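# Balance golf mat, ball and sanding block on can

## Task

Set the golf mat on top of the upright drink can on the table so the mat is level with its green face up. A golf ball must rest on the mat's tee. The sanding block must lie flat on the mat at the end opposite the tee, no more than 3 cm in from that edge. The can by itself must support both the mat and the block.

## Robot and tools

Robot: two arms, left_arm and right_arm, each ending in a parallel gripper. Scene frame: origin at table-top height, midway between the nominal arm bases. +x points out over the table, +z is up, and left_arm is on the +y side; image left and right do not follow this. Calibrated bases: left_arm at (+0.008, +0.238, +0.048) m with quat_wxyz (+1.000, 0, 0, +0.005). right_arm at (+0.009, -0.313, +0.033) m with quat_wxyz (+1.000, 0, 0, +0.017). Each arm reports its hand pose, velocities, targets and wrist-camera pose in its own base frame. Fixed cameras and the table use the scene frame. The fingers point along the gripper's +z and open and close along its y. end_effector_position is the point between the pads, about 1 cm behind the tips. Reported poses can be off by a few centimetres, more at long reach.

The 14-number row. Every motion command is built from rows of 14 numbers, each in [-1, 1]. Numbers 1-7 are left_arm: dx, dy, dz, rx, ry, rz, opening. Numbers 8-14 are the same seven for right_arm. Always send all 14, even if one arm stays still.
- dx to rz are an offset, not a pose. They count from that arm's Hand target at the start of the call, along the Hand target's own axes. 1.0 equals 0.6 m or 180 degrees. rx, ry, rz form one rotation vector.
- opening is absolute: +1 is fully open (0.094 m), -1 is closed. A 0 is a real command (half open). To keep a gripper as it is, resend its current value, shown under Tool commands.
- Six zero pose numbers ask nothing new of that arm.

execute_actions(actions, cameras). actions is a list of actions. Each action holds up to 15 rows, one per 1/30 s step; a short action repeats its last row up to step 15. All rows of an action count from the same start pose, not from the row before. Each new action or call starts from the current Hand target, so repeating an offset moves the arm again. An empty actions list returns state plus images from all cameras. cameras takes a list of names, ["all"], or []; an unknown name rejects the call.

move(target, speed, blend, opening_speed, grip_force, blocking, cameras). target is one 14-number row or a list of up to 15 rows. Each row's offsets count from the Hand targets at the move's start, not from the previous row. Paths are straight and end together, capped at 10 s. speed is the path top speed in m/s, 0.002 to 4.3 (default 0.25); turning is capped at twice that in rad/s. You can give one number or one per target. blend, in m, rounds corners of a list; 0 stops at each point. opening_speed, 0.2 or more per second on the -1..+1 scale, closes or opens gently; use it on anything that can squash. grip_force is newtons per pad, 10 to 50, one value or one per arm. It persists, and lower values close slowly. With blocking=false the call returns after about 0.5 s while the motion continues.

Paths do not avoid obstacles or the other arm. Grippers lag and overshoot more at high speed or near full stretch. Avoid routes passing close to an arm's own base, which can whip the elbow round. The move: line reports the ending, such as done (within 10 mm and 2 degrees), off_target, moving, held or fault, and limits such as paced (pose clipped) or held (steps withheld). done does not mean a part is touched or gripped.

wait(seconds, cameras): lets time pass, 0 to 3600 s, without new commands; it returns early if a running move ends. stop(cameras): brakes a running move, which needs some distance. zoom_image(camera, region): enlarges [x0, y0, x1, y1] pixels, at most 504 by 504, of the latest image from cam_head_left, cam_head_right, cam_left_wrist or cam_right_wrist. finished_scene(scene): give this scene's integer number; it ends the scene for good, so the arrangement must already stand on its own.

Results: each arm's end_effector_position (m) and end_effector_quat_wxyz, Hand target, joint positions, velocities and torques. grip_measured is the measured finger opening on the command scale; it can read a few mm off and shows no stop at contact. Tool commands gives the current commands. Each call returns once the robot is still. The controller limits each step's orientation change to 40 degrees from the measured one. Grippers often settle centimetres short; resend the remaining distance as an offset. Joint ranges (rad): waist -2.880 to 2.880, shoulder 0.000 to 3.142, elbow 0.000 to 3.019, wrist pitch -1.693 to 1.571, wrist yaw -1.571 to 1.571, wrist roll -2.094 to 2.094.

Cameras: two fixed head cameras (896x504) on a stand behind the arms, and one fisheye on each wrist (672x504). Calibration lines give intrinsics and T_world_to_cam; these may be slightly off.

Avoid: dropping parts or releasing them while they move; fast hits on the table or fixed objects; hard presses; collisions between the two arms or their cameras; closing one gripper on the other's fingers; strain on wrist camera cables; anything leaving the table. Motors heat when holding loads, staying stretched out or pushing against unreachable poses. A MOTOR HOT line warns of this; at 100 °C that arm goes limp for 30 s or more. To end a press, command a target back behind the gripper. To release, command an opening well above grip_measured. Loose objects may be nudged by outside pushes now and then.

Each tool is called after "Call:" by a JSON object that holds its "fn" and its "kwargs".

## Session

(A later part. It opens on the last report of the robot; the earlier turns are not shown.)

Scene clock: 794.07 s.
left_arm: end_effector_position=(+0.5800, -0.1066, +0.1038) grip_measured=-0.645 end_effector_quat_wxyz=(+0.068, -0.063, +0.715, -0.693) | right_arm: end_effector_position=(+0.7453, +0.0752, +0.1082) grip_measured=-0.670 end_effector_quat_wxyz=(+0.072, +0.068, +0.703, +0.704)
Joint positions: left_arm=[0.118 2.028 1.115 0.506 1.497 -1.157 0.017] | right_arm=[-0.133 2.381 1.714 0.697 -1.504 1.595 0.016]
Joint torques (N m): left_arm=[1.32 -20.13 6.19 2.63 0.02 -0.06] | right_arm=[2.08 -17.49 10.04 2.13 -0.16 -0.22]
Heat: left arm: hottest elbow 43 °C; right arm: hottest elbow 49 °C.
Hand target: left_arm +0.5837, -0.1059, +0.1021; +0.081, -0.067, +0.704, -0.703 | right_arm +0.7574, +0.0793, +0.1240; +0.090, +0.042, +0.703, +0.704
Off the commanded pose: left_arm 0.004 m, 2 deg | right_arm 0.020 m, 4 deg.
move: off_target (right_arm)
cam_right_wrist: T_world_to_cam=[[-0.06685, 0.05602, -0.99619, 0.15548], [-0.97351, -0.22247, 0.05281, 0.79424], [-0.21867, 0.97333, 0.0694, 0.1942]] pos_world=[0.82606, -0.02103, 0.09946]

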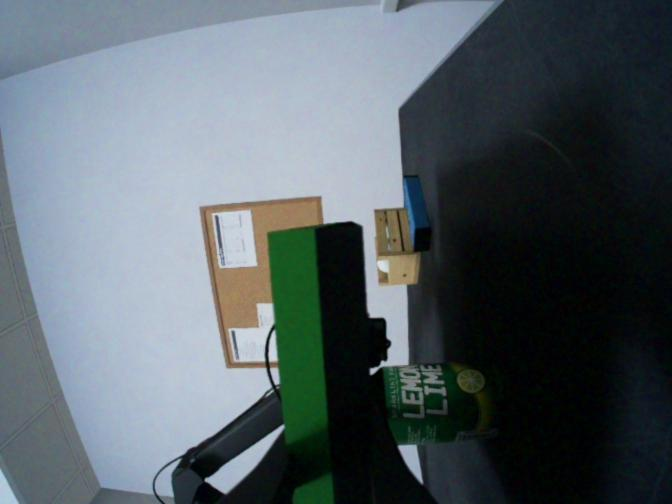

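Call:
{"fn": "move", "kwargs": {"target": [0.0003,0.0167,0,0,0,0,-0.85,0.0011,-0.0167,0,0,0,0,-0.85], "speed": 0.03, "cameras": ["cam_right_wrist", "cam_left_wrist"]}}

Call:
{"fn": "zoom_image", "kwargs": {"camera": "cam_right_wrist", "region": [300, 300, 500, 480]}}

Scene clock: 797.03 s.
left_arm: end_effector_position=(+0.5812, -0.1064, +0.1010) grip_measured=-0.646 end_effector_quat_wxyz=(+0.072, -0.061, +0.712, -0.696) | right_arm: end_effector_position=(+0.7471, +0.0750, +0.1096) grip_measured=-0.670 end_effector_quat_wxyz=(+0.076, +0.064, +0.703, +0.704)
Joint positions: left_arm=[0.118 2.052 1.107 0.662 1.497 -1.271 0.017] | right_arm=[-0.133 2.384 1.723 0.697 -1.506 1.589 0.016]
Joint torques (N m): left_arm=[1.55 -19.25 5.79 2.61 -0.28 0.03] | right_arm=[1.96 -16.91 9.88 2.07 -0.1 -0.3]
Heat: left arm: hottest elbow 43 °C; right arm: hottest elbow 49 °C.
Hand target: left_arm +0.5838, -0.1059, +0.0922; +0.081, -0.067, +0.704, -0.703 | right_arm +0.7575, +0.0794, +0.1138; +0.090, +0.042, +0.703, +0.704
Off the commanded pose: left_arm 0.009 m, 2 deg | right_arm 0.012 m, 3 deg.
move: off_target (right_arm)
cam_left_wrist: T_world_to_cam=[[-0.08205, -0.0949, 0.9921, -0.05907], [-0.95669, 0.28648, -0.05171, 0.64495], [-0.27931, -0.95337, -0.11429, 0.18031]] pos_world=[0.66253, -0.01847, 0.11256]
cam_right_wrist: T_world_to_cam=[[-0.05533, 0.05394, -0.99701, 0.14855], [-0.97371, -0.22392, 0.04192, 0.79728], [-0.22099, 0.97311, 0.06491, 0.19694]] pos_world=[0.82806, -0.02113, 0.1019]
Images, in order (width x height): cam_left_wrist 672x504, cam_right_wrist 672x504.

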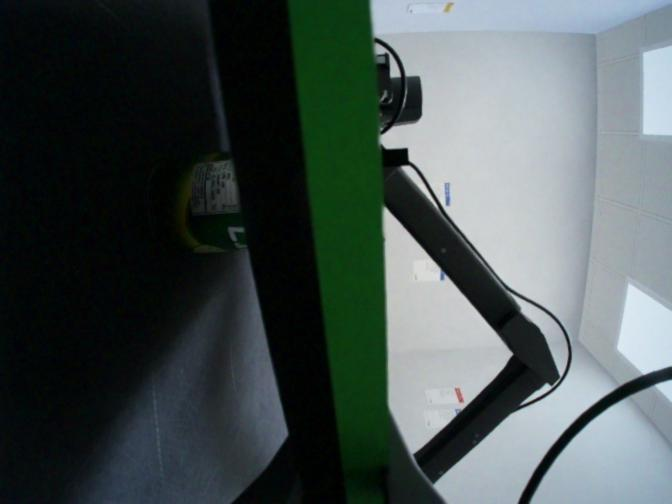

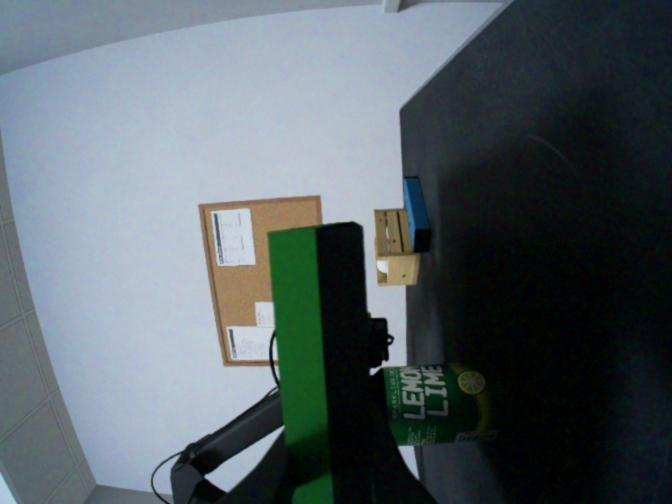

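Scaled by 2.520 from the camera's image (finer frame: 960x720).

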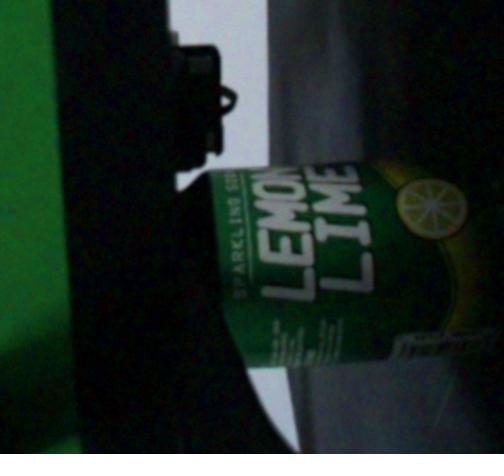

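Call:
{"fn": "move", "kwargs": {"target": [0.0002,0.01,0,0,0,0,-0.85,0.0013,-0.02,0,0,0,0,-0.85], "speed": 0.03, "cameras": ["cam_head_left", "cam_head_right"]}}

Call:
{"fn": "zoom_image", "kwargs": {"camera": "cam_head_left", "region": [270, 30, 510, 170]}}

Call:
{"fn": "zoom_image", "kwargs": {"camera": "cam_head_right", "region": [270, 30, 510, 170]}}

Scene clock: 800.63 s.
left_arm: end_effector_position=(+0.5828, -0.1063, +0.1002) grip_measured=-0.646 end_effector_quat_wxyz=(+0.075, -0.060, +0.710, -0.698) | right_arm: end_effector_position=(+0.7491, +0.0747, +0.1090) grip_measured=-0.670 end_effector_quat_wxyz=(+0.077, +0.063, +0.703, +0.704)
Joint positions: left_arm=[0.118 2.069 1.107 0.762 1.497 -1.349 0.017] | right_arm=[-0.133 2.39 1.733 0.697 -1.506 1.589 0.016]
Joint torques (N m): left_arm=[1.44 -18.55 5.29 2.54 -0.48 0.09] | right_arm=[2.37 -16.03 9.35 2.4 -0.1 -0.4]
Heat: left arm: hottest elbow 43 °C; right arm: hottest elbow 49 °C.
Hand target: left_arm +0.5838, -0.1059, +0.0862; +0.081, -0.067, +0.704, -0.703 | right_arm +0.7575, +0.0795, +0.1017; +0.090, +0.042, +0.703, +0.704
Off the commanded pose: left_arm 0.014 m, 1 deg | right_arm 0.012 m, 3 deg.
move: off_target (left_arm, right_arm)

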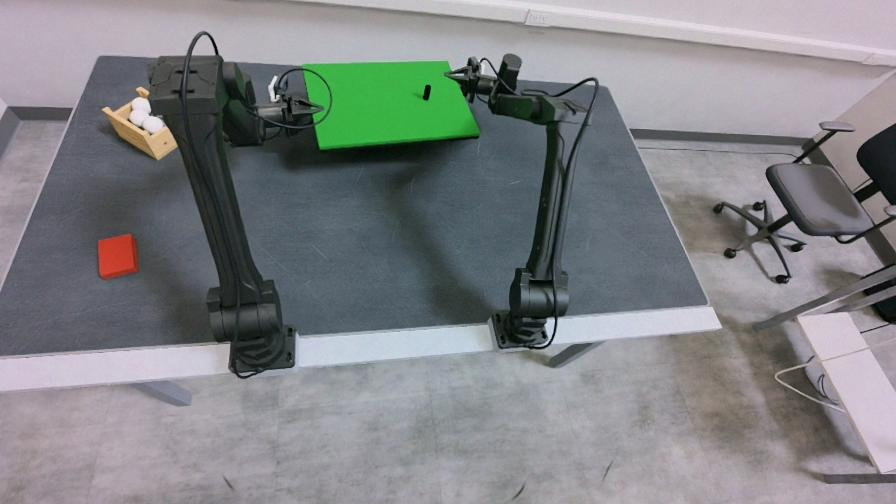

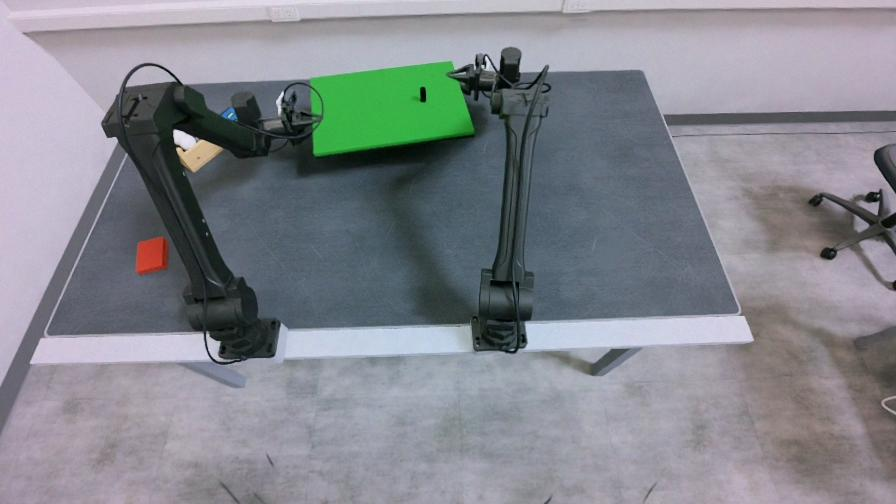

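Scaled by 2.100.

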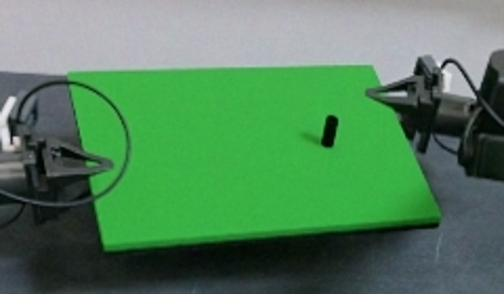

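Scaled by 2.100.

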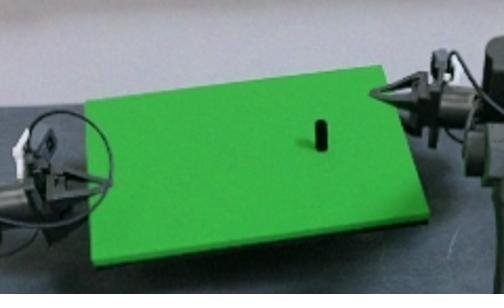

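Call:
{"fn": "move", "kwargs": {"target": [-0.0002,-0.015,0,0,0,0,0.45,0,0,0,0,0,0,-0.85], "speed": 0.03, "opening_speed": 0.8, "cameras": ["cam_head_left", "cam_head_right", "cam_left_wrist", "cam_right_wrist"]}}

Scene clock: 811.60 s.
left_arm: end_effector_position=(+0.5856, -0.1057, +0.1114) grip_measured=+0.448 end_effector_quat_wxyz=(+0.089, -0.058, +0.705, -0.701) | right_arm: end_effector_position=(+0.7486, +0.0748, +0.1016) grip_measured=-0.670 end_effector_quat_wxyz=(+0.073, +0.066, +0.703, +0.704)
Joint positions: left_arm=[0.118 2.077 1.102 0.964 1.481 -1.516 0.068] | right_arm=[-0.133 2.401 1.733 0.697 -1.507 1.59 0.016]
Joint torques (N m): left_arm=[1.44 -18.2 5.11 2.29 -0.04 0.01] | right_arm=[1.9 -16.26 9.06 2.45 -0.08 -0.41]
Heat: left arm: hottest elbow 43 °C; right arm: hottest elbow 47 °C.
Hand target: left_arm +0.5837, -0.1059, +0.0953; +0.081, -0.067, +0.704, -0.703 | right_arm +0.7575, +0.0795, +0.1018; +0.090, +0.042, +0.703, +0.704
Off the commanded pose: left_arm 0.016 m, 1 deg | right_arm 0.010 m, 3 deg.
move: off_target (left_arm)
cam_left_wrist: T_world_to_cam=[[-0.10984, -0.08269, 0.9905, -0.05122], [-0.95985, 0.26762, -0.0841, 0.6529], [-0.25813, -0.95997, -0.10877, 0.1697]] pos_world=[0.66486, -0.01606, 0.1241]
cam_right_wrist: T_world_to_cam=[[-0.06287, 0.05488, -0.99651, 0.14628], [-0.97303, -0.22541, 0.04897, 0.79794], [-0.22194, 0.97272, 0.06757, 0.19848]] pos_world=[0.82967, -0.02122, 0.09328]

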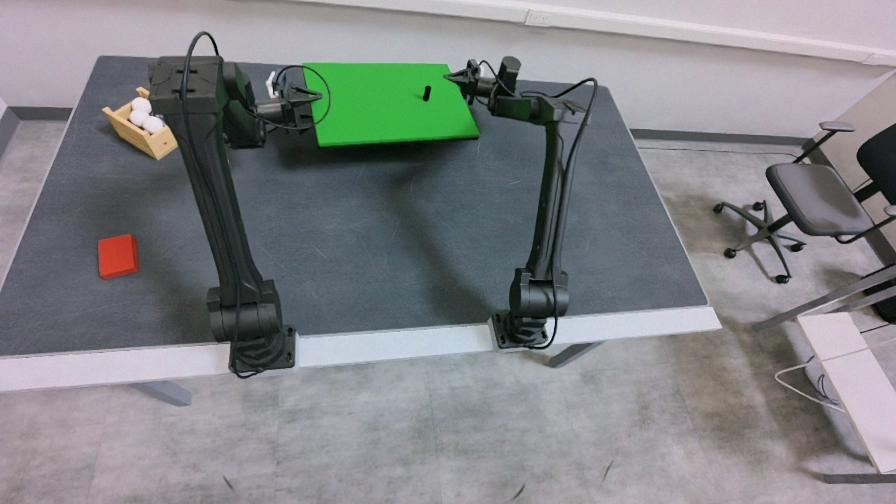

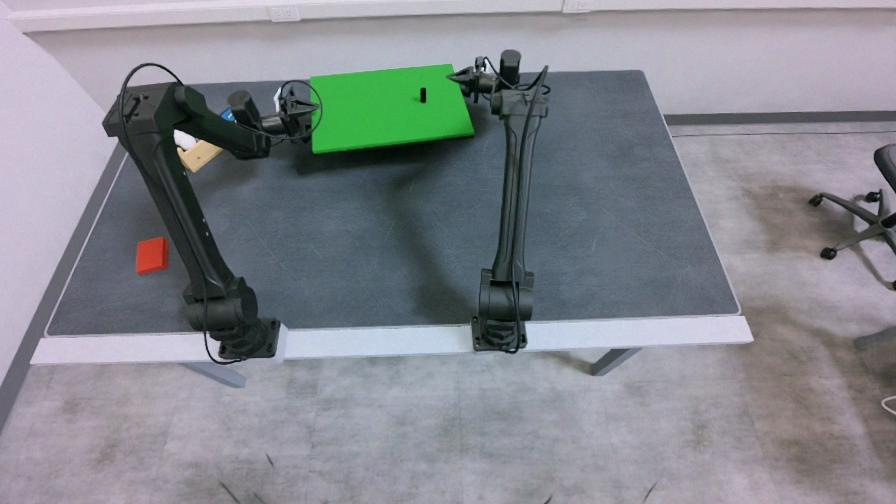

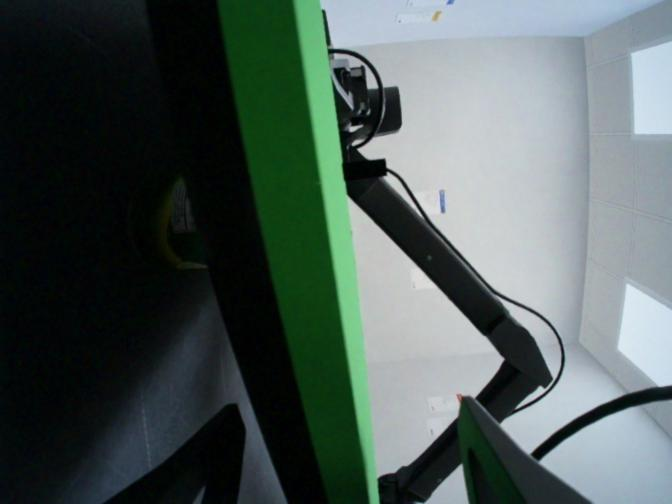

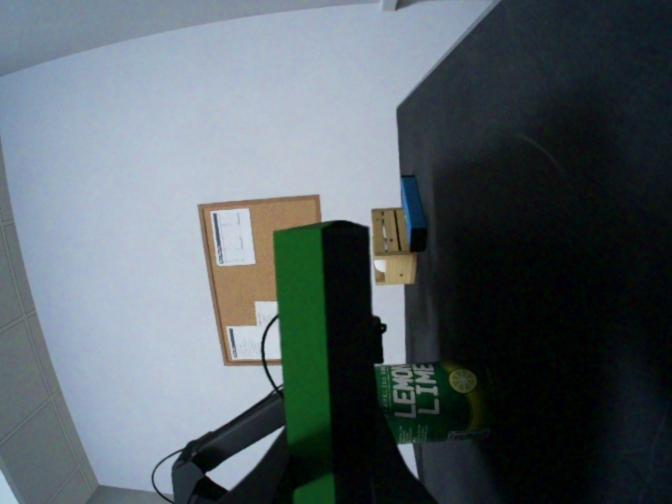

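Call:
{"fn": "move", "kwargs": {"target": [0,0,-0.2,0,0,0,0.45,0,0,0,0,0,0,-0.85], "speed": 0.12, "cameras": ["cam_left_wrist", "cam_head_left", "cam_head_right"]}}

Call:
{"fn": "zoom_image", "kwargs": {"camera": "cam_head_left", "region": [270, 30, 510, 170]}}

Call:
{"fn": "zoom_image", "kwargs": {"camera": "cam_head_right", "region": [270, 30, 510, 170]}}

Scene clock: 818.17 s.
left_arm: end_effector_position=(+0.5622, +0.0111, +0.0959) grip_measured=+0.448 end_effector_quat_wxyz=(+0.120, -0.114, +0.698, -0.697) | right_arm: end_effector_position=(+0.7486, +0.0748, +0.1016) grip_measured=-0.670 end_effector_quat_wxyz=(+0.073, +0.066, +0.703, +0.704)
Joint positions: left_arm=[0.335 2.077 1.046 0.964 1.574 -1.496 0.068] | right_arm=[-0.133 2.401 1.733 0.697 -1.507 1.59 0.016]
Joint torques (N m): left_arm=[1.67 -20.54 4.56 1.85 0.22 0.15] | right_arm=[2.14 -16.73 9.02 2.45 -0.07 -0.38]
Heat: left arm: hottest elbow 42 °C; right arm: hottest elbow 47 °C.
Hand target: left_arm +0.5587, +0.0115, +0.0951; +0.081, -0.067, +0.704, -0.703 | right_arm +0.7575, +0.0795, +0.1018; +0.090, +0.042, +0.703, +0.704
Off the commanded pose: left_arm 0.004 m, 7 deg | right_arm 0.010 m, 3 deg.
joint sent to its limit (left arm) — joint 5 (wrist yaw), upper limit. The joint targets are off in orientation, not in position.
move: off_target (left_arm)
cam_left_wrist: T_world_to_cam=[[-0.06475, -0.08265, 0.99447, -0.05453], [-0.98791, 0.14596, -0.05219, 0.61187], [-0.14084, -0.98583, -0.0911, 0.20676]] pos_world=[0.63006, 0.11001, 0.105]
Images, in order (width x height): cam_head_left 896x504, cam_head_right 896x504, cam_left_wrist 672x504.

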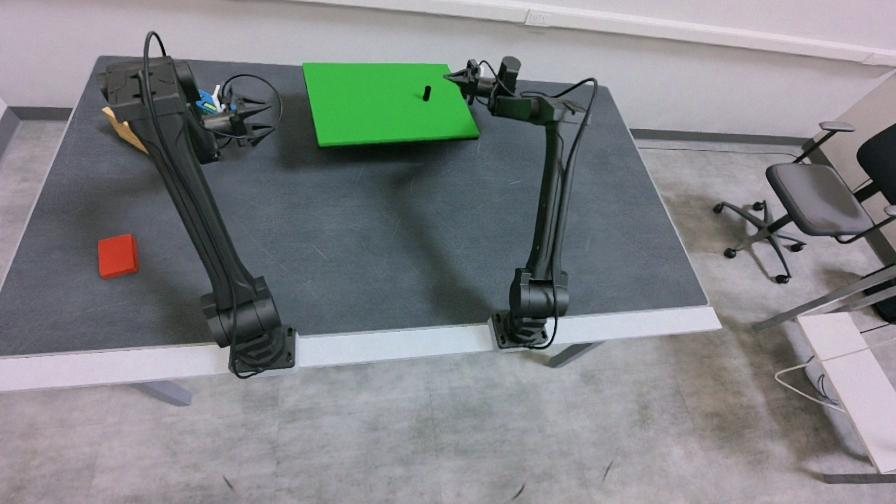

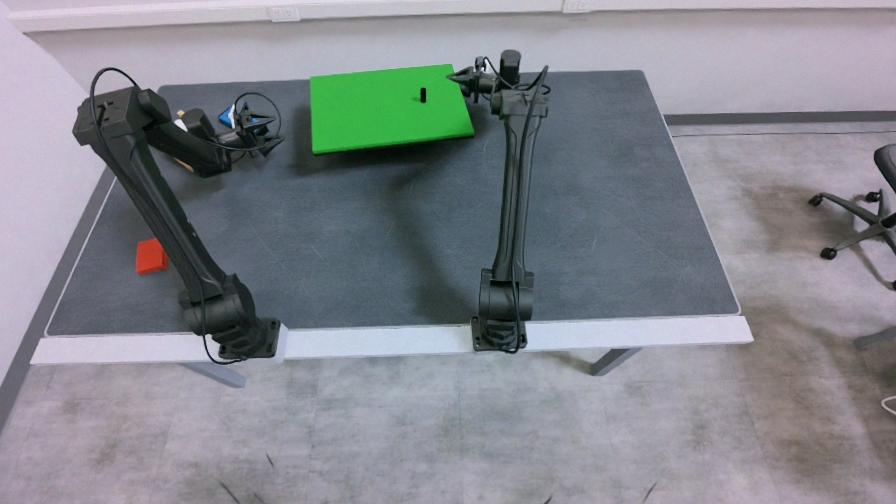

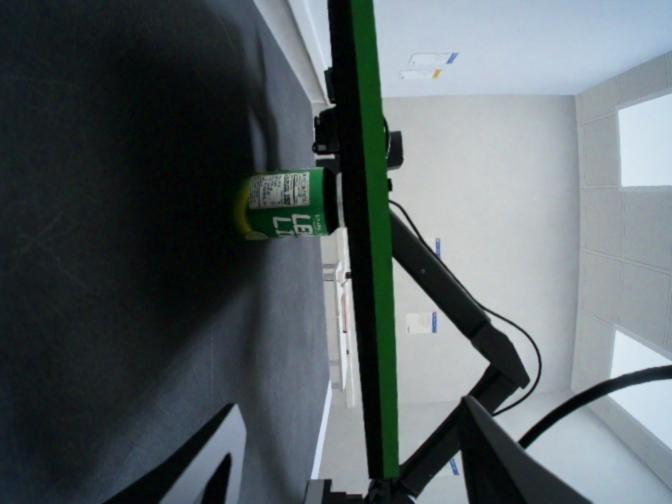

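Scaled by 2.100.

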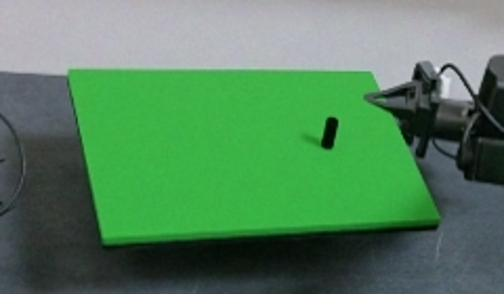

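Scaled by 2.100.

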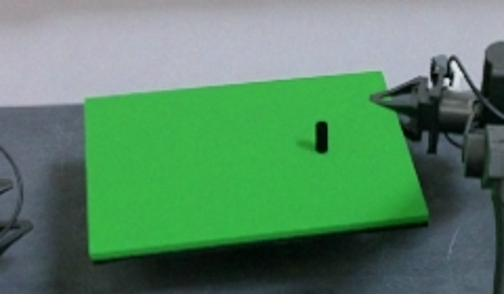

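Call:
{"fn": "move", "kwargs": {"target": [[0.079,-0.2603,-0.0862,-0.15,0,0,0.8,0,0,0,0,0,0,-0.85],[0.4087,-0.0672,-0.6303,-0.5,0,0,0.8,0,0,0,0,0,0,-0.85]], "speed": 0.25, "blend": 0.05, "cameras": ["cam_left_wrist", "cam_head_left", "cam_right_wrist"]}}

Scene clock: 832.70 s.
left_arm: end_effector_position=(+0.2395, +0.3213, +0.1322) grip_measured=+0.798 end_effector_quat_wxyz=(+0.665, -0.108, +0.699, -0.240) | right_arm: end_effector_position=(+0.7486, +0.0748, +0.1016) grip_measured=-0.670 end_effector_quat_wxyz=(+0.073, +0.066, +0.703, +0.704)
Joint positions: left_arm=[1.381 1.824 0.538 1.548 1.574 -0.761 0.084] | right_arm=[-0.133 2.401 1.733 0.697 -1.507 1.59 0.016]
Joint torques (N m): left_arm=[1.9 -11.4 4.97 1.96 -0.11 0.08] | right_arm=[1.55 -16.03 9.32 2.36 -0.02 -0.38]
Heat: left arm: hottest elbow 41 °C; right arm: hottest elbow 46 °C.
Hand target: left_arm +0.2393, +0.3301, +0.1302; +0.398, -0.117, +0.899, -0.144 | right_arm +0.7575, +0.0795, +0.1018; +0.090, +0.042, +0.703, +0.704
Off the commanded pose: left_arm 0.009 m, 89 deg; orientation clipped | right_arm 0.010 m, 3 deg.
joint sent to its limit (left arm) — joint 5 (wrist yaw), upper limit. The joint targets are off in orientation, not in position.
joint at its limit (left arm) — joint 4 (wrist pitch), upper limit.
move: off_target (left_arm); limits=paced
cam_left_wrist: T_world_to_cam=[[-0.11878, -0.90616, 0.40591, 0.26954], [-0.52614, -0.28925, -0.79969, 0.3778], [0.84206, -0.30856, -0.44241, 0.06392]] pos_world=[0.17696, 0.37325, 0.22099]
cam_right_wrist: T_world_to_cam=[[-0.06287, 0.05488, -0.99651, 0.14628], [-0.97303, -0.22541, 0.04897, 0.79794], [-0.22194, 0.97272, 0.06757, 0.19848]] pos_world=[0.82967, -0.02122, 0.09328]
Images, in order (width x height): cam_head_left 896x504, cam_left_wrist 672x504, cam_right_wrist 672x504.

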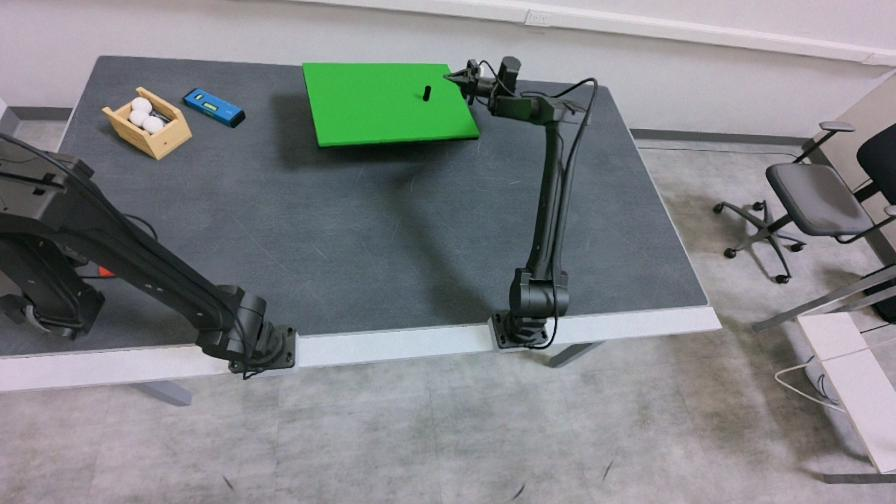

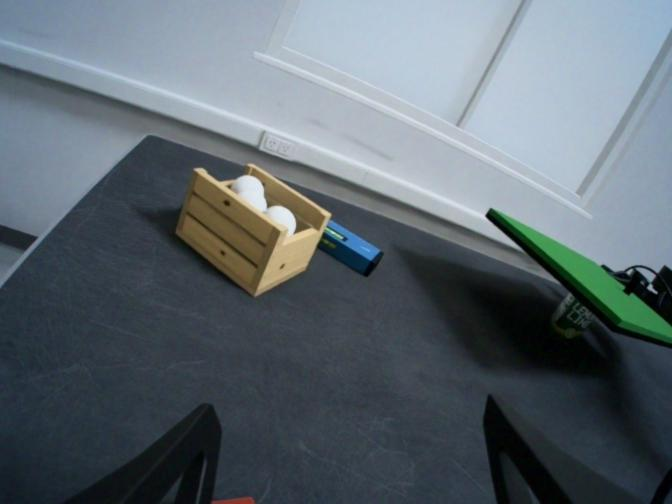

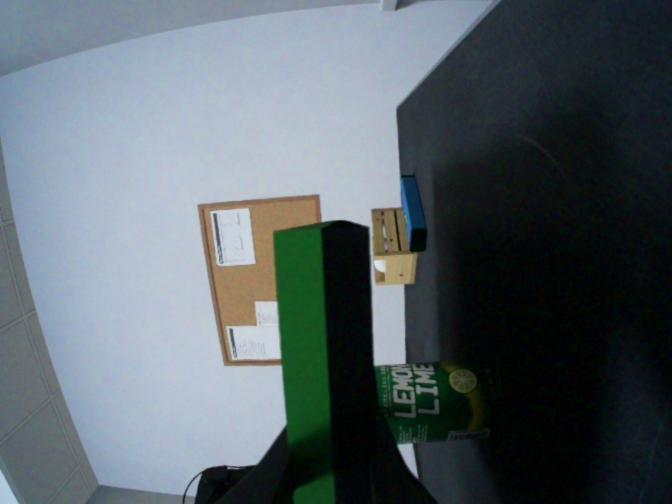

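Call:
{"fn": "move", "kwargs": {"target": [-0.0852,-0.0215,-0.0537,-0.2646,-0.0395,-0.1071,0.8,0,0,0,0,0,0,-0.85], "speed": 0.25, "cameras": ["cam_left_wrist"]}}

Scene clock: 840.37 s.
left_arm: end_effector_position=(+0.2384, +0.3290, +0.1643) grip_measured=+0.798 end_effector_quat_wxyz=(+0.324, -0.422, +0.830, +0.167) | right_arm: end_effector_position=(+0.7486, +0.0748, +0.1016) grip_measured=-0.670 end_effector_quat_wxyz=(+0.073, +0.066, +0.703, +0.704)
Joint positions: left_arm=[0.944 1.027 0.642 -0.44 -0.003 0.004 0.084] | right_arm=[-0.133 2.401 1.733 0.697 -1.507 1.59 0.016]
Joint torques (N m): left_arm=[0.26 -7.88 12.42 1.17 -0.06 -0.1] | right_arm=[2.02 -16.44 9.37 2.47 -0.06 -0.4]
Heat: left arm: hottest elbow 42 °C; right arm: hottest elbow 46 °C.
Hand target: left_arm +0.2501, +0.3399, +0.1901; +0.341, -0.419, +0.823, +0.174 | right_arm +0.7575, +0.0795, +0.1018; +0.090, +0.042, +0.703, +0.704
Off the commanded pose: left_arm 0.030 m, 2 deg | right_arm 0.010 m, 3 deg.
move: off_target (left_arm)
cam_left_wrist: T_world_to_cam=[[0.79288, -0.60091, -0.10127, 0.02884], [-0.60378, -0.75218, -0.26395, 0.48791], [0.08244, 0.27043, -0.9592, 0.15691]] pos_world=[0.25879, 0.3419, 0.28221]

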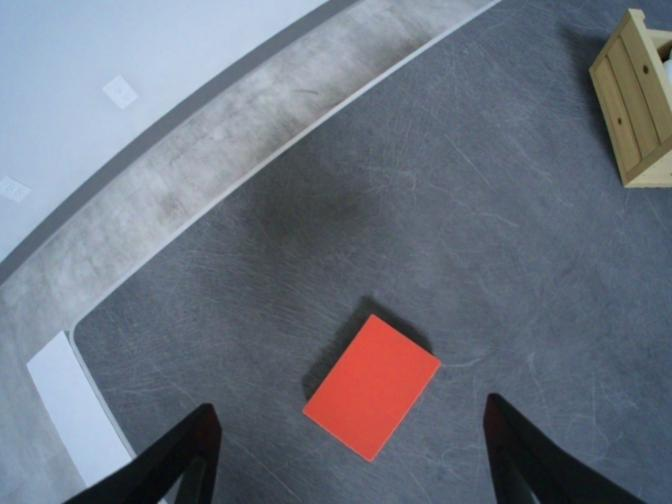

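Call:
{"fn": "move", "kwargs": {"target": [0.1473,-0.0082,0.1237,0.0861,0.2398,0.2076,0.8,0,0,0,0,0,0,-0.85], "speed": 0.15, "cameras": ["cam_left_wrist"]}}

Scene clock: 847.60 s.
left_arm: end_effector_position=(+0.2362, +0.3183, +0.0685) grip_measured=+0.798 end_effector_quat_wxyz=(-0.003, -0.136, +0.991, -0.004) | right_arm: end_effector_position=(+0.7486, +0.0748, +0.1016) grip_measured=-0.670 end_effector_quat_wxyz=(+0.073, +0.066, +0.703, +0.704)
Joint positions: left_arm=[0.934 1.521 0.984 -1.044 0.002 0.662 0.084] | right_arm=[-0.133 2.401 1.733 0.697 -1.507 1.59 0.016]
Joint torques (N m): left_arm=[0.67 -12.22 10.21 -0.29 0 0.05] | right_arm=[2.14 -16.5 9.17 2.52 -0.08 -0.38]
Heat: left arm: hottest elbow 43 °C; right arm: hottest elbow 46 °C.
Hand target: left_arm +0.2482, +0.3292, +0.0754; +0.000, -0.127, +0.992, +0.001 | right_arm +0.7575, +0.0795, +0.1018; +0.090, +0.042, +0.703, +0.704
Off the commanded pose: left_arm 0.017 m, 1 deg | right_arm 0.010 m, 3 deg.
move: off_target (left_arm)
cam_left_wrist: T_world_to_cam=[[0.18966, -0.98063, -0.04889, 0.27419], [-0.86394, -0.19034, 0.46625, 0.28583], [-0.46653, -0.04619, -0.8833, 0.29327]] pos_world=[0.33175, 0.33682, 0.13918]

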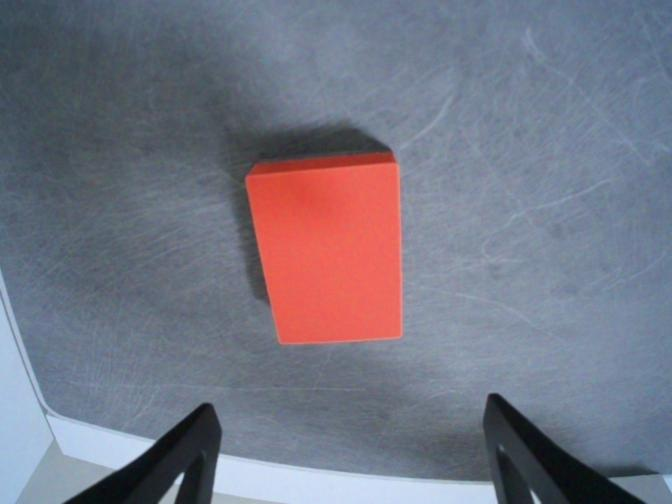

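Call:
{"fn": "move", "kwargs": {"target": [[-0.0143,0.0118,0.03,0,0,0,0.85,0,0,0,0,0,0,-0.85],[-0.0143,0.0118,0.1525,0,0,0,0.85,0,0,0,0,0,0,-0.85]], "speed": 0.1, "blend": 0.005, "cameras": ["cam_left_wrist"]}}

Scene clock: 852.27 s.
left_arm: end_effector_position=(+0.2538, +0.3420, -0.0063) grip_measured=+0.848 end_effector_quat_wxyz=(+0.005, -0.135, +0.991, +0.005) | right_arm: end_effector_position=(+0.7486, +0.0748, +0.1016) grip_measured=-0.670 end_effector_quat_wxyz=(+0.073, +0.066, +0.703, +0.704)
Joint positions: left_arm=[0.934 1.701 0.969 -0.824 0.002 0.664 0.087] | right_arm=[-0.133 2.401 1.733 0.697 -1.507 1.59 0.016]
Joint torques (N m): left_arm=[0.91 -13.8 5.57 0.72 0.03 0.04] | right_arm=[1.26 -16.44 9.17 2.54 -0.06 -0.36]
Heat: left arm: hottest elbow 44 °C; right arm: hottest elbow 46 °C.
Hand target: left_arm +0.2547, +0.3382, -0.0162; +0.000, -0.127, +0.992, +0.000 | right_arm +0.7575, +0.0795, +0.1018; +0.090, +0.042, +0.703, +0.704
Off the commanded pose: left_arm 0.010 m, 1 deg | right_arm 0.010 m, 3 deg.
move: done
cam_left_wrist: T_world_to_cam=[[0.18872, -0.97983, -0.06565, 0.29042], [-0.87104, -0.19789, 0.44958, 0.34475], [-0.4535, -0.02766, -0.89082, 0.22688]] pos_world=[0.34838, 0.35906, 0.06618]

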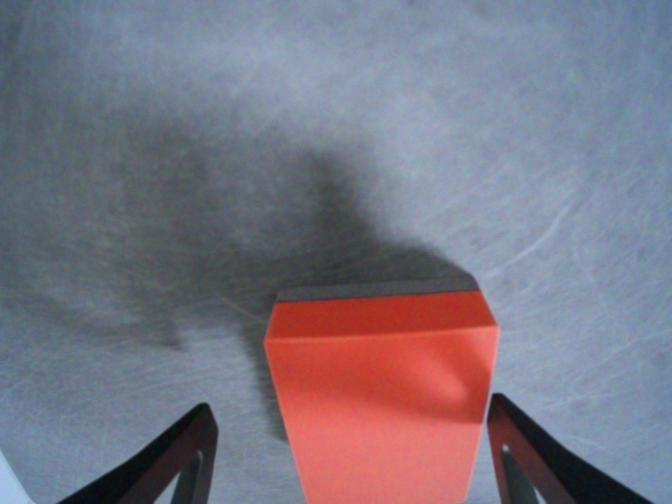

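Call:
{"fn": "move", "kwargs": {"target": [0.0253,-0.011,-0.035,0,0,0,0.85,0,0,0,0,0,0,-0.85], "speed": 0.1, "cameras": ["cam_left_wrist"]}}

Scene clock: 855.50 s.
left_arm: end_effector_position=(+0.2463, +0.3319, +0.0039) grip_measured=+0.848 end_effector_quat_wxyz=(+0.005, -0.130, +0.992, +0.004) | right_arm: end_effector_position=(+0.7486, +0.0748, +0.1016) grip_measured=-0.670 end_effector_quat_wxyz=(+0.073, +0.066, +0.703, +0.704)
Joint positions: left_arm=[0.934 1.656 0.942 -0.844 0.002 0.674 0.087] | right_arm=[-0.133 2.401 1.733 0.697 -1.507 1.59 0.016]
Joint torques (N m): left_arm=[1.61 -15.85 5.7 -0.31 0.01 0.03] | right_arm=[2.43 -16.56 9.22 2.4 -0.06 -0.44]
Heat: left arm: hottest elbow 44 °C; right arm: hottest elbow 46 °C.
Hand target: left_arm +0.2416, +0.3279, +0.0048; +0.000, -0.127, +0.992, +0.000 | right_arm +0.7575, +0.0795, +0.1018; +0.090, +0.042, +0.703, +0.704
Off the commanded pose: left_arm 0.006 m, 1 deg | right_arm 0.010 m, 3 deg.
move: done
cam_left_wrist: T_world_to_cam=[[0.17884, -0.98176, -0.06451, 0.2856], [-0.87241, -0.18855, 0.45094, 0.32892], [-0.45488, -0.02437, -0.89022, 0.23149]] pos_world=[0.34117, 0.34805, 0.07618]

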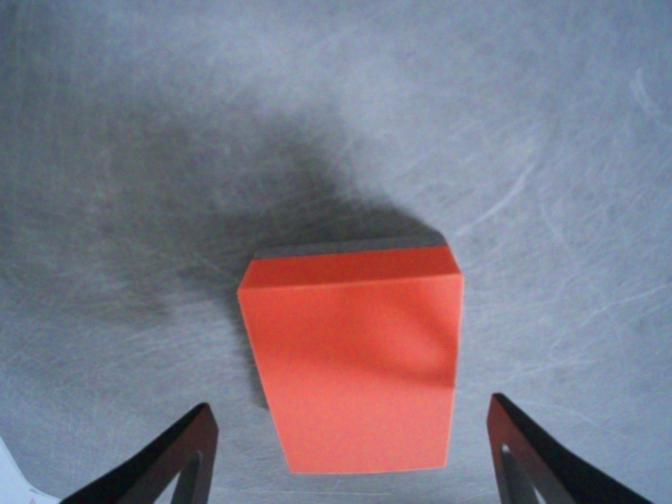

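Call:
{"fn": "move", "kwargs": {"target": [0.0062,-0.0035,0.0547,0,0,0,0.85,0,0,0,0,0,0,-0.85], "speed": 0.06, "cameras": ["cam_left_wrist"]}}

Scene clock: 858.00 s.
left_arm: end_effector_position=(+0.2426, +0.3269, -0.0178) grip_measured=+0.848 end_effector_quat_wxyz=(+0.006, -0.129, +0.992, +0.006) | right_arm: end_effector_position=(+0.7486, +0.0748, +0.1016) grip_measured=-0.670 end_effector_quat_wxyz=(+0.073, +0.066, +0.703, +0.704)
Joint positions: left_arm=[0.934 1.683 0.902 -0.773 0.002 0.676 0.087] | right_arm=[-0.133 2.401 1.733 0.697 -1.507 1.59 0.016]
Joint torques (N m): left_arm=[1.44 -13.16 5.27 0.81 0.03 0.05] | right_arm=[1.96 -16.44 9.07 2.52 -0.07 -0.39]
Heat: left arm: hottest elbow 43 °C; right arm: hottest elbow 46 °C.
Hand target: left_arm +0.2387, +0.3251, -0.0280; +0.000, -0.127, +0.992, +0.000 | right_arm +0.7575, +0.0795, +0.1018; +0.090, +0.042, +0.703, +0.704
Off the commanded pose: left_arm 0.011 m, 1 deg | right_arm 0.010 m, 3 deg.
move: off_target (left_arm)
cam_left_wrist: T_world_to_cam=[[0.17722, -0.98185, -0.06762, 0.28028], [-0.87398, -0.18859, 0.44787, 0.3348], [-0.45249, -0.02027, -0.89154, 0.20849]] pos_world=[0.33728, 0.34256, 0.05488]

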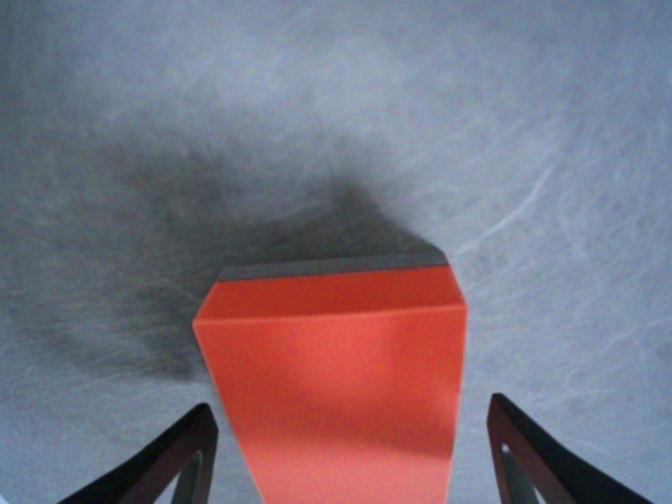

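Call:
{"fn": "move", "kwargs": {"target": [0,0,0.01,0,0,0,0.15,0,0,0,0,0,0,-0.85], "speed": 0.06, "opening_speed": 0.6, "cameras": ["cam_left_wrist"]}}

Scene clock: 860.43 s.
left_arm: end_effector_position=(+0.2438, +0.3285, -0.0223) grip_measured=+0.305 end_effector_quat_wxyz=(+0.008, -0.129, +0.992, +0.007) | right_arm: end_effector_position=(+0.7486, +0.0748, +0.1016) grip_measured=-0.670 end_effector_quat_wxyz=(+0.073, +0.066, +0.703, +0.704)
Joint positions: left_arm=[0.934 1.694 0.901 -0.755 0.002 0.676 0.061] | right_arm=[-0.133 2.401 1.733 0.697 -1.507 1.59 0.016]
Joint torques (N m): left_arm=[1.9 -13.22 5.05 0.73 0.02 0.04] | right_arm=[1.79 -15.91 9.14 2.52 -0.08 -0.43]
Heat: left arm: hottest elbow 43 °C; right arm: hottest elbow 46 °C.
Hand target: left_arm +0.2387, +0.3251, -0.0340; +0.000, -0.127, +0.992, +0.000 | right_arm +0.7575, +0.0795, +0.1018; +0.090, +0.042, +0.703, +0.704
Off the commanded pose: left_arm 0.013 m, 1 deg | right_arm 0.010 m, 3 deg.
move: off_target (left_arm)
cam_left_wrist: T_world_to_cam=[[0.177, -0.98164, -0.07106, 0.2813], [-0.87537, -0.19002, 0.44455, 0.33885], [-0.44989, -0.01648, -0.89293, 0.20307]] pos_world=[0.33818, 0.34387, 0.05068]

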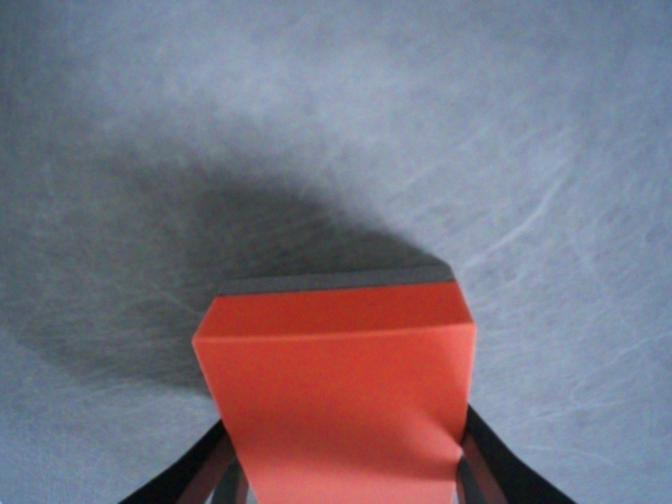

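Call:
{"fn": "move", "kwargs": {"target": [[-0.0883,-0.0662,-0.39,0,0,0.01,0.15,0,0,0,0,0,0,-0.85],[-0.451,-0.8238,-0.4483,0,0,0.0394,0.15,0,0,0,0,0,0,-0.85]], "speed": 0.18, "blend": 0.06, "cameras": ["all"]}}

Scene clock: 870.00 s.
left_arm: end_effector_position=(+0.6120, -0.0853, +0.2254) grip_measured=+0.304 end_effector_quat_wxyz=(-0.012, -0.061, +0.998, +0.002) | right_arm: end_effector_position=(+0.7486, +0.0748, +0.1016) grip_measured=-0.670 end_effector_quat_wxyz=(+0.073, +0.066, +0.703, +0.704)
Joint positions: left_arm=[-0.137 2.005 2.079 -1.668 0.001 -0.259 0.061] | right_arm=[-0.133 2.401 1.733 0.697 -1.507 1.59 0.016]
Joint torques (N m): left_arm=[1.38 -21.77 12.38 -0.31 -0.11 -0.08] | right_arm=[2.14 -16.21 8.92 2.35 0 -0.36]
Heat: left arm: hottest elbow 44 °C; right arm: hottest elbow 46 °C.
Hand target: left_arm +0.6247, -0.0855, +0.2348; +0.000, -0.065, +0.998, +0.000 | right_arm +0.7575, +0.0795, +0.1018; +0.090, +0.042, +0.703, +0.704
Off the commanded pose: left_arm 0.016 m, 1 deg | right_arm 0.010 m, 3 deg.
move: off_target (left_arm)
cam_left_wrist: T_world_to_cam=[[0.03892, -0.99742, -0.06025, -0.09178], [-0.87467, -0.06316, 0.48059, 0.47479], [-0.48316, 0.034, -0.87487, 0.60362]] pos_world=[0.71049, -0.08208, 0.29438]
cam_right_wrist: T_world_to_cam=[[-0.06287, 0.05488, -0.99651, 0.14628], [-0.97303, -0.22541, 0.04897, 0.79794], [-0.22194, 0.97272, 0.06757, 0.19848]] pos_world=[0.82967, -0.02122, 0.09328]

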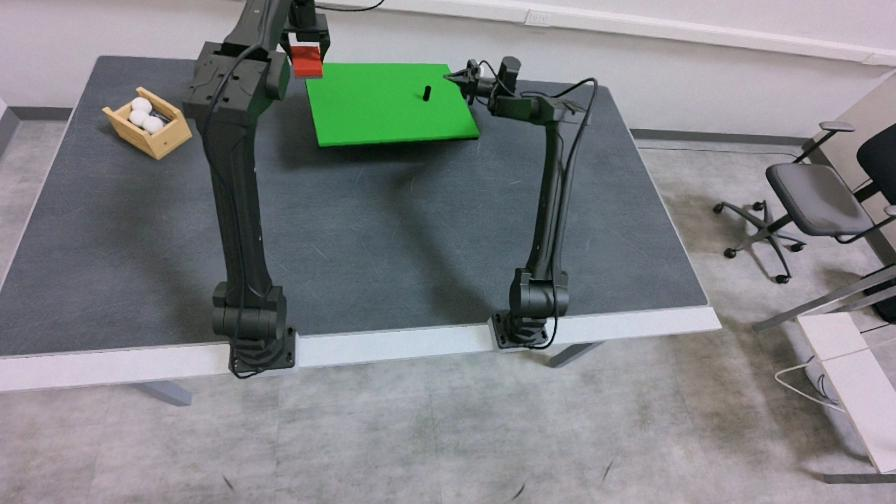

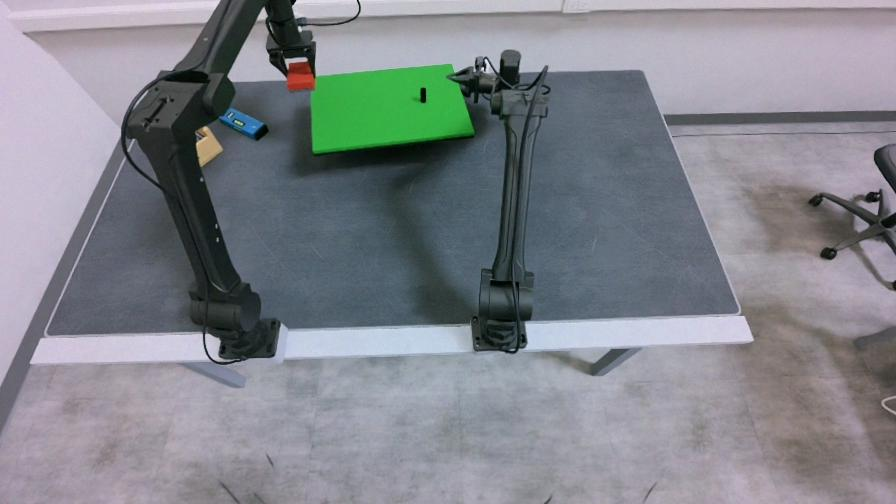

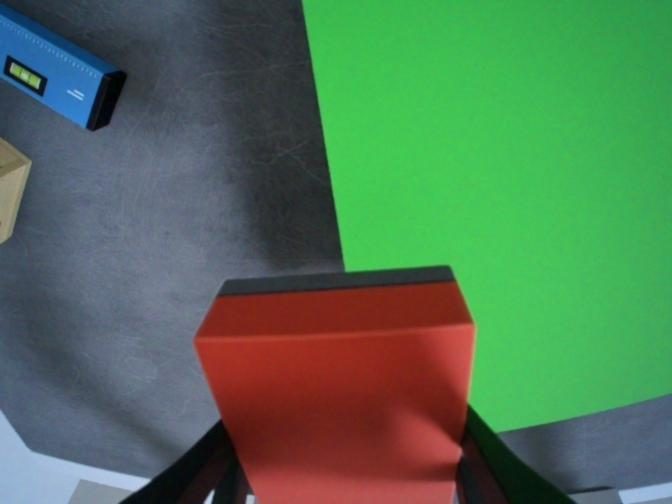

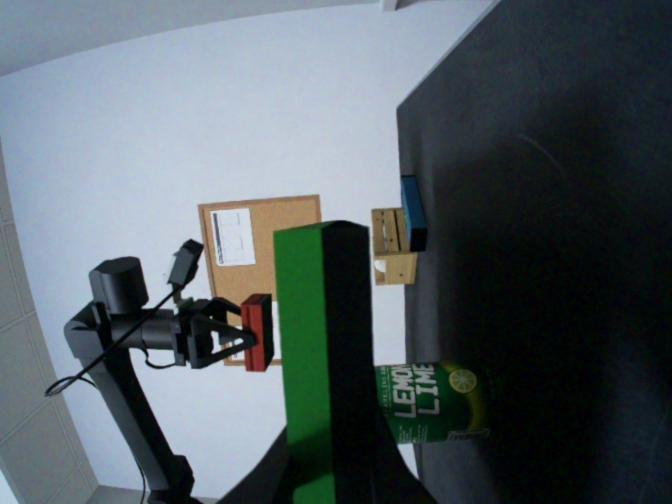

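Call:
{"fn": "move", "kwargs": {"target": [0.0142,-0.0317,0.1,0,0,0,0.15,0,0,0,0,0,0,-0.85], "speed": 0.12, "cameras": ["cam_left_wrist","cam_head_left","cam_right_wrist"]}}

Scene clock: 880.13 s.
left_arm: end_effector_position=(+0.6166, -0.1027, +0.1825) grip_measured=+0.304 end_effector_quat_wxyz=(+0.001, -0.063, +0.998, -0.001) | right_arm: end_effector_position=(+0.7486, +0.0748, +0.1016) grip_measured=-0.670 end_effector_quat_wxyz=(+0.073, +0.066, +0.703, +0.704)
Joint positions: left_arm=[-0.164 2.005 1.966 -1.529 0.001 -0.291 0.061] | right_arm=[-0.133 2.401 1.733 0.697 -1.507 1.59 0.016]
Joint torques (N m): left_arm=[1.08 -23.18 7.87 0.73 -0.1 -0.09] | right_arm=[2.43 -15.85 9.18 2.47 -0.11 -0.35]
Heat: left arm: hottest elbow 46 °C; right arm: hottest elbow 46 °C.
Hand target: left_arm +0.6187, -0.1054, +0.1748; +0.000, -0.065, +0.998, +0.000 | right_arm +0.7575, +0.0795, +0.1018; +0.090, +0.042, +0.703, +0.704
Off the commanded pose: left_arm 0.008 m, 0 deg | right_arm 0.010 m, 3 deg.
move: done
cam_left_wrist: T_world_to_cam=[[0.04609, -0.99736, -0.05605, -0.11715], [-0.88636, -0.06671, 0.45816, 0.50919], [-0.4607, 0.02856, -0.8871, 0.5568]] pos_world=[0.71324, -0.09878, 0.25408]
cam_right_wrist: T_world_to_cam=[[-0.06287, 0.05488, -0.99651, 0.14628], [-0.97303, -0.22541, 0.04897, 0.79794], [-0.22194, 0.97272, 0.06757, 0.19848]] pos_world=[0.82967, -0.02122, 0.09328]
Images, in order (width x height): cam_head_left 896x504, cam_left_wrist 672x504, cam_right_wrist 672x504.

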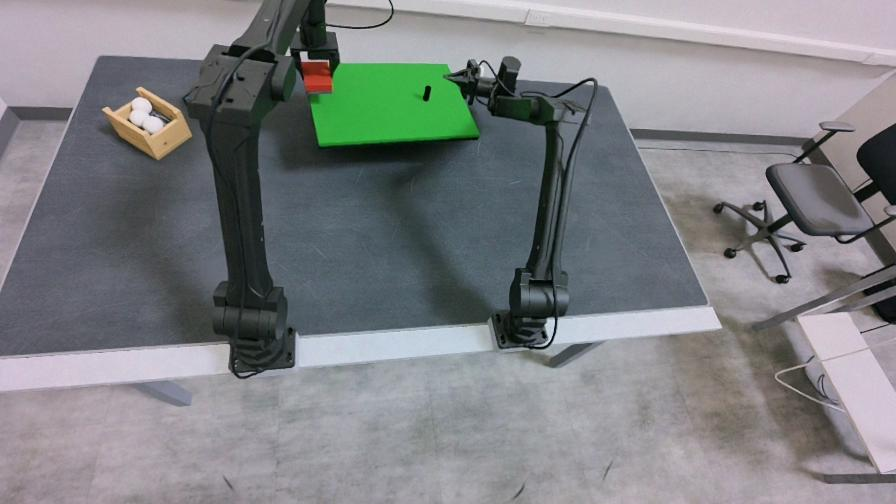

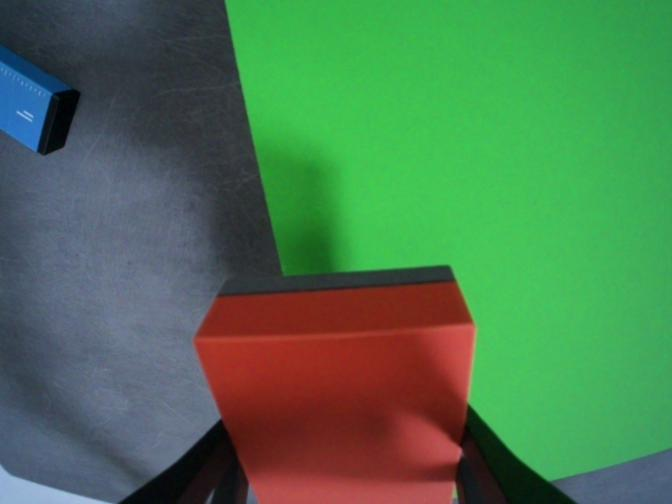

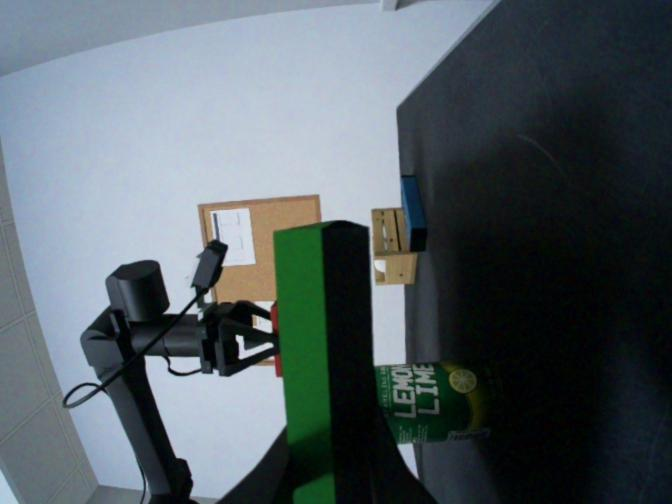

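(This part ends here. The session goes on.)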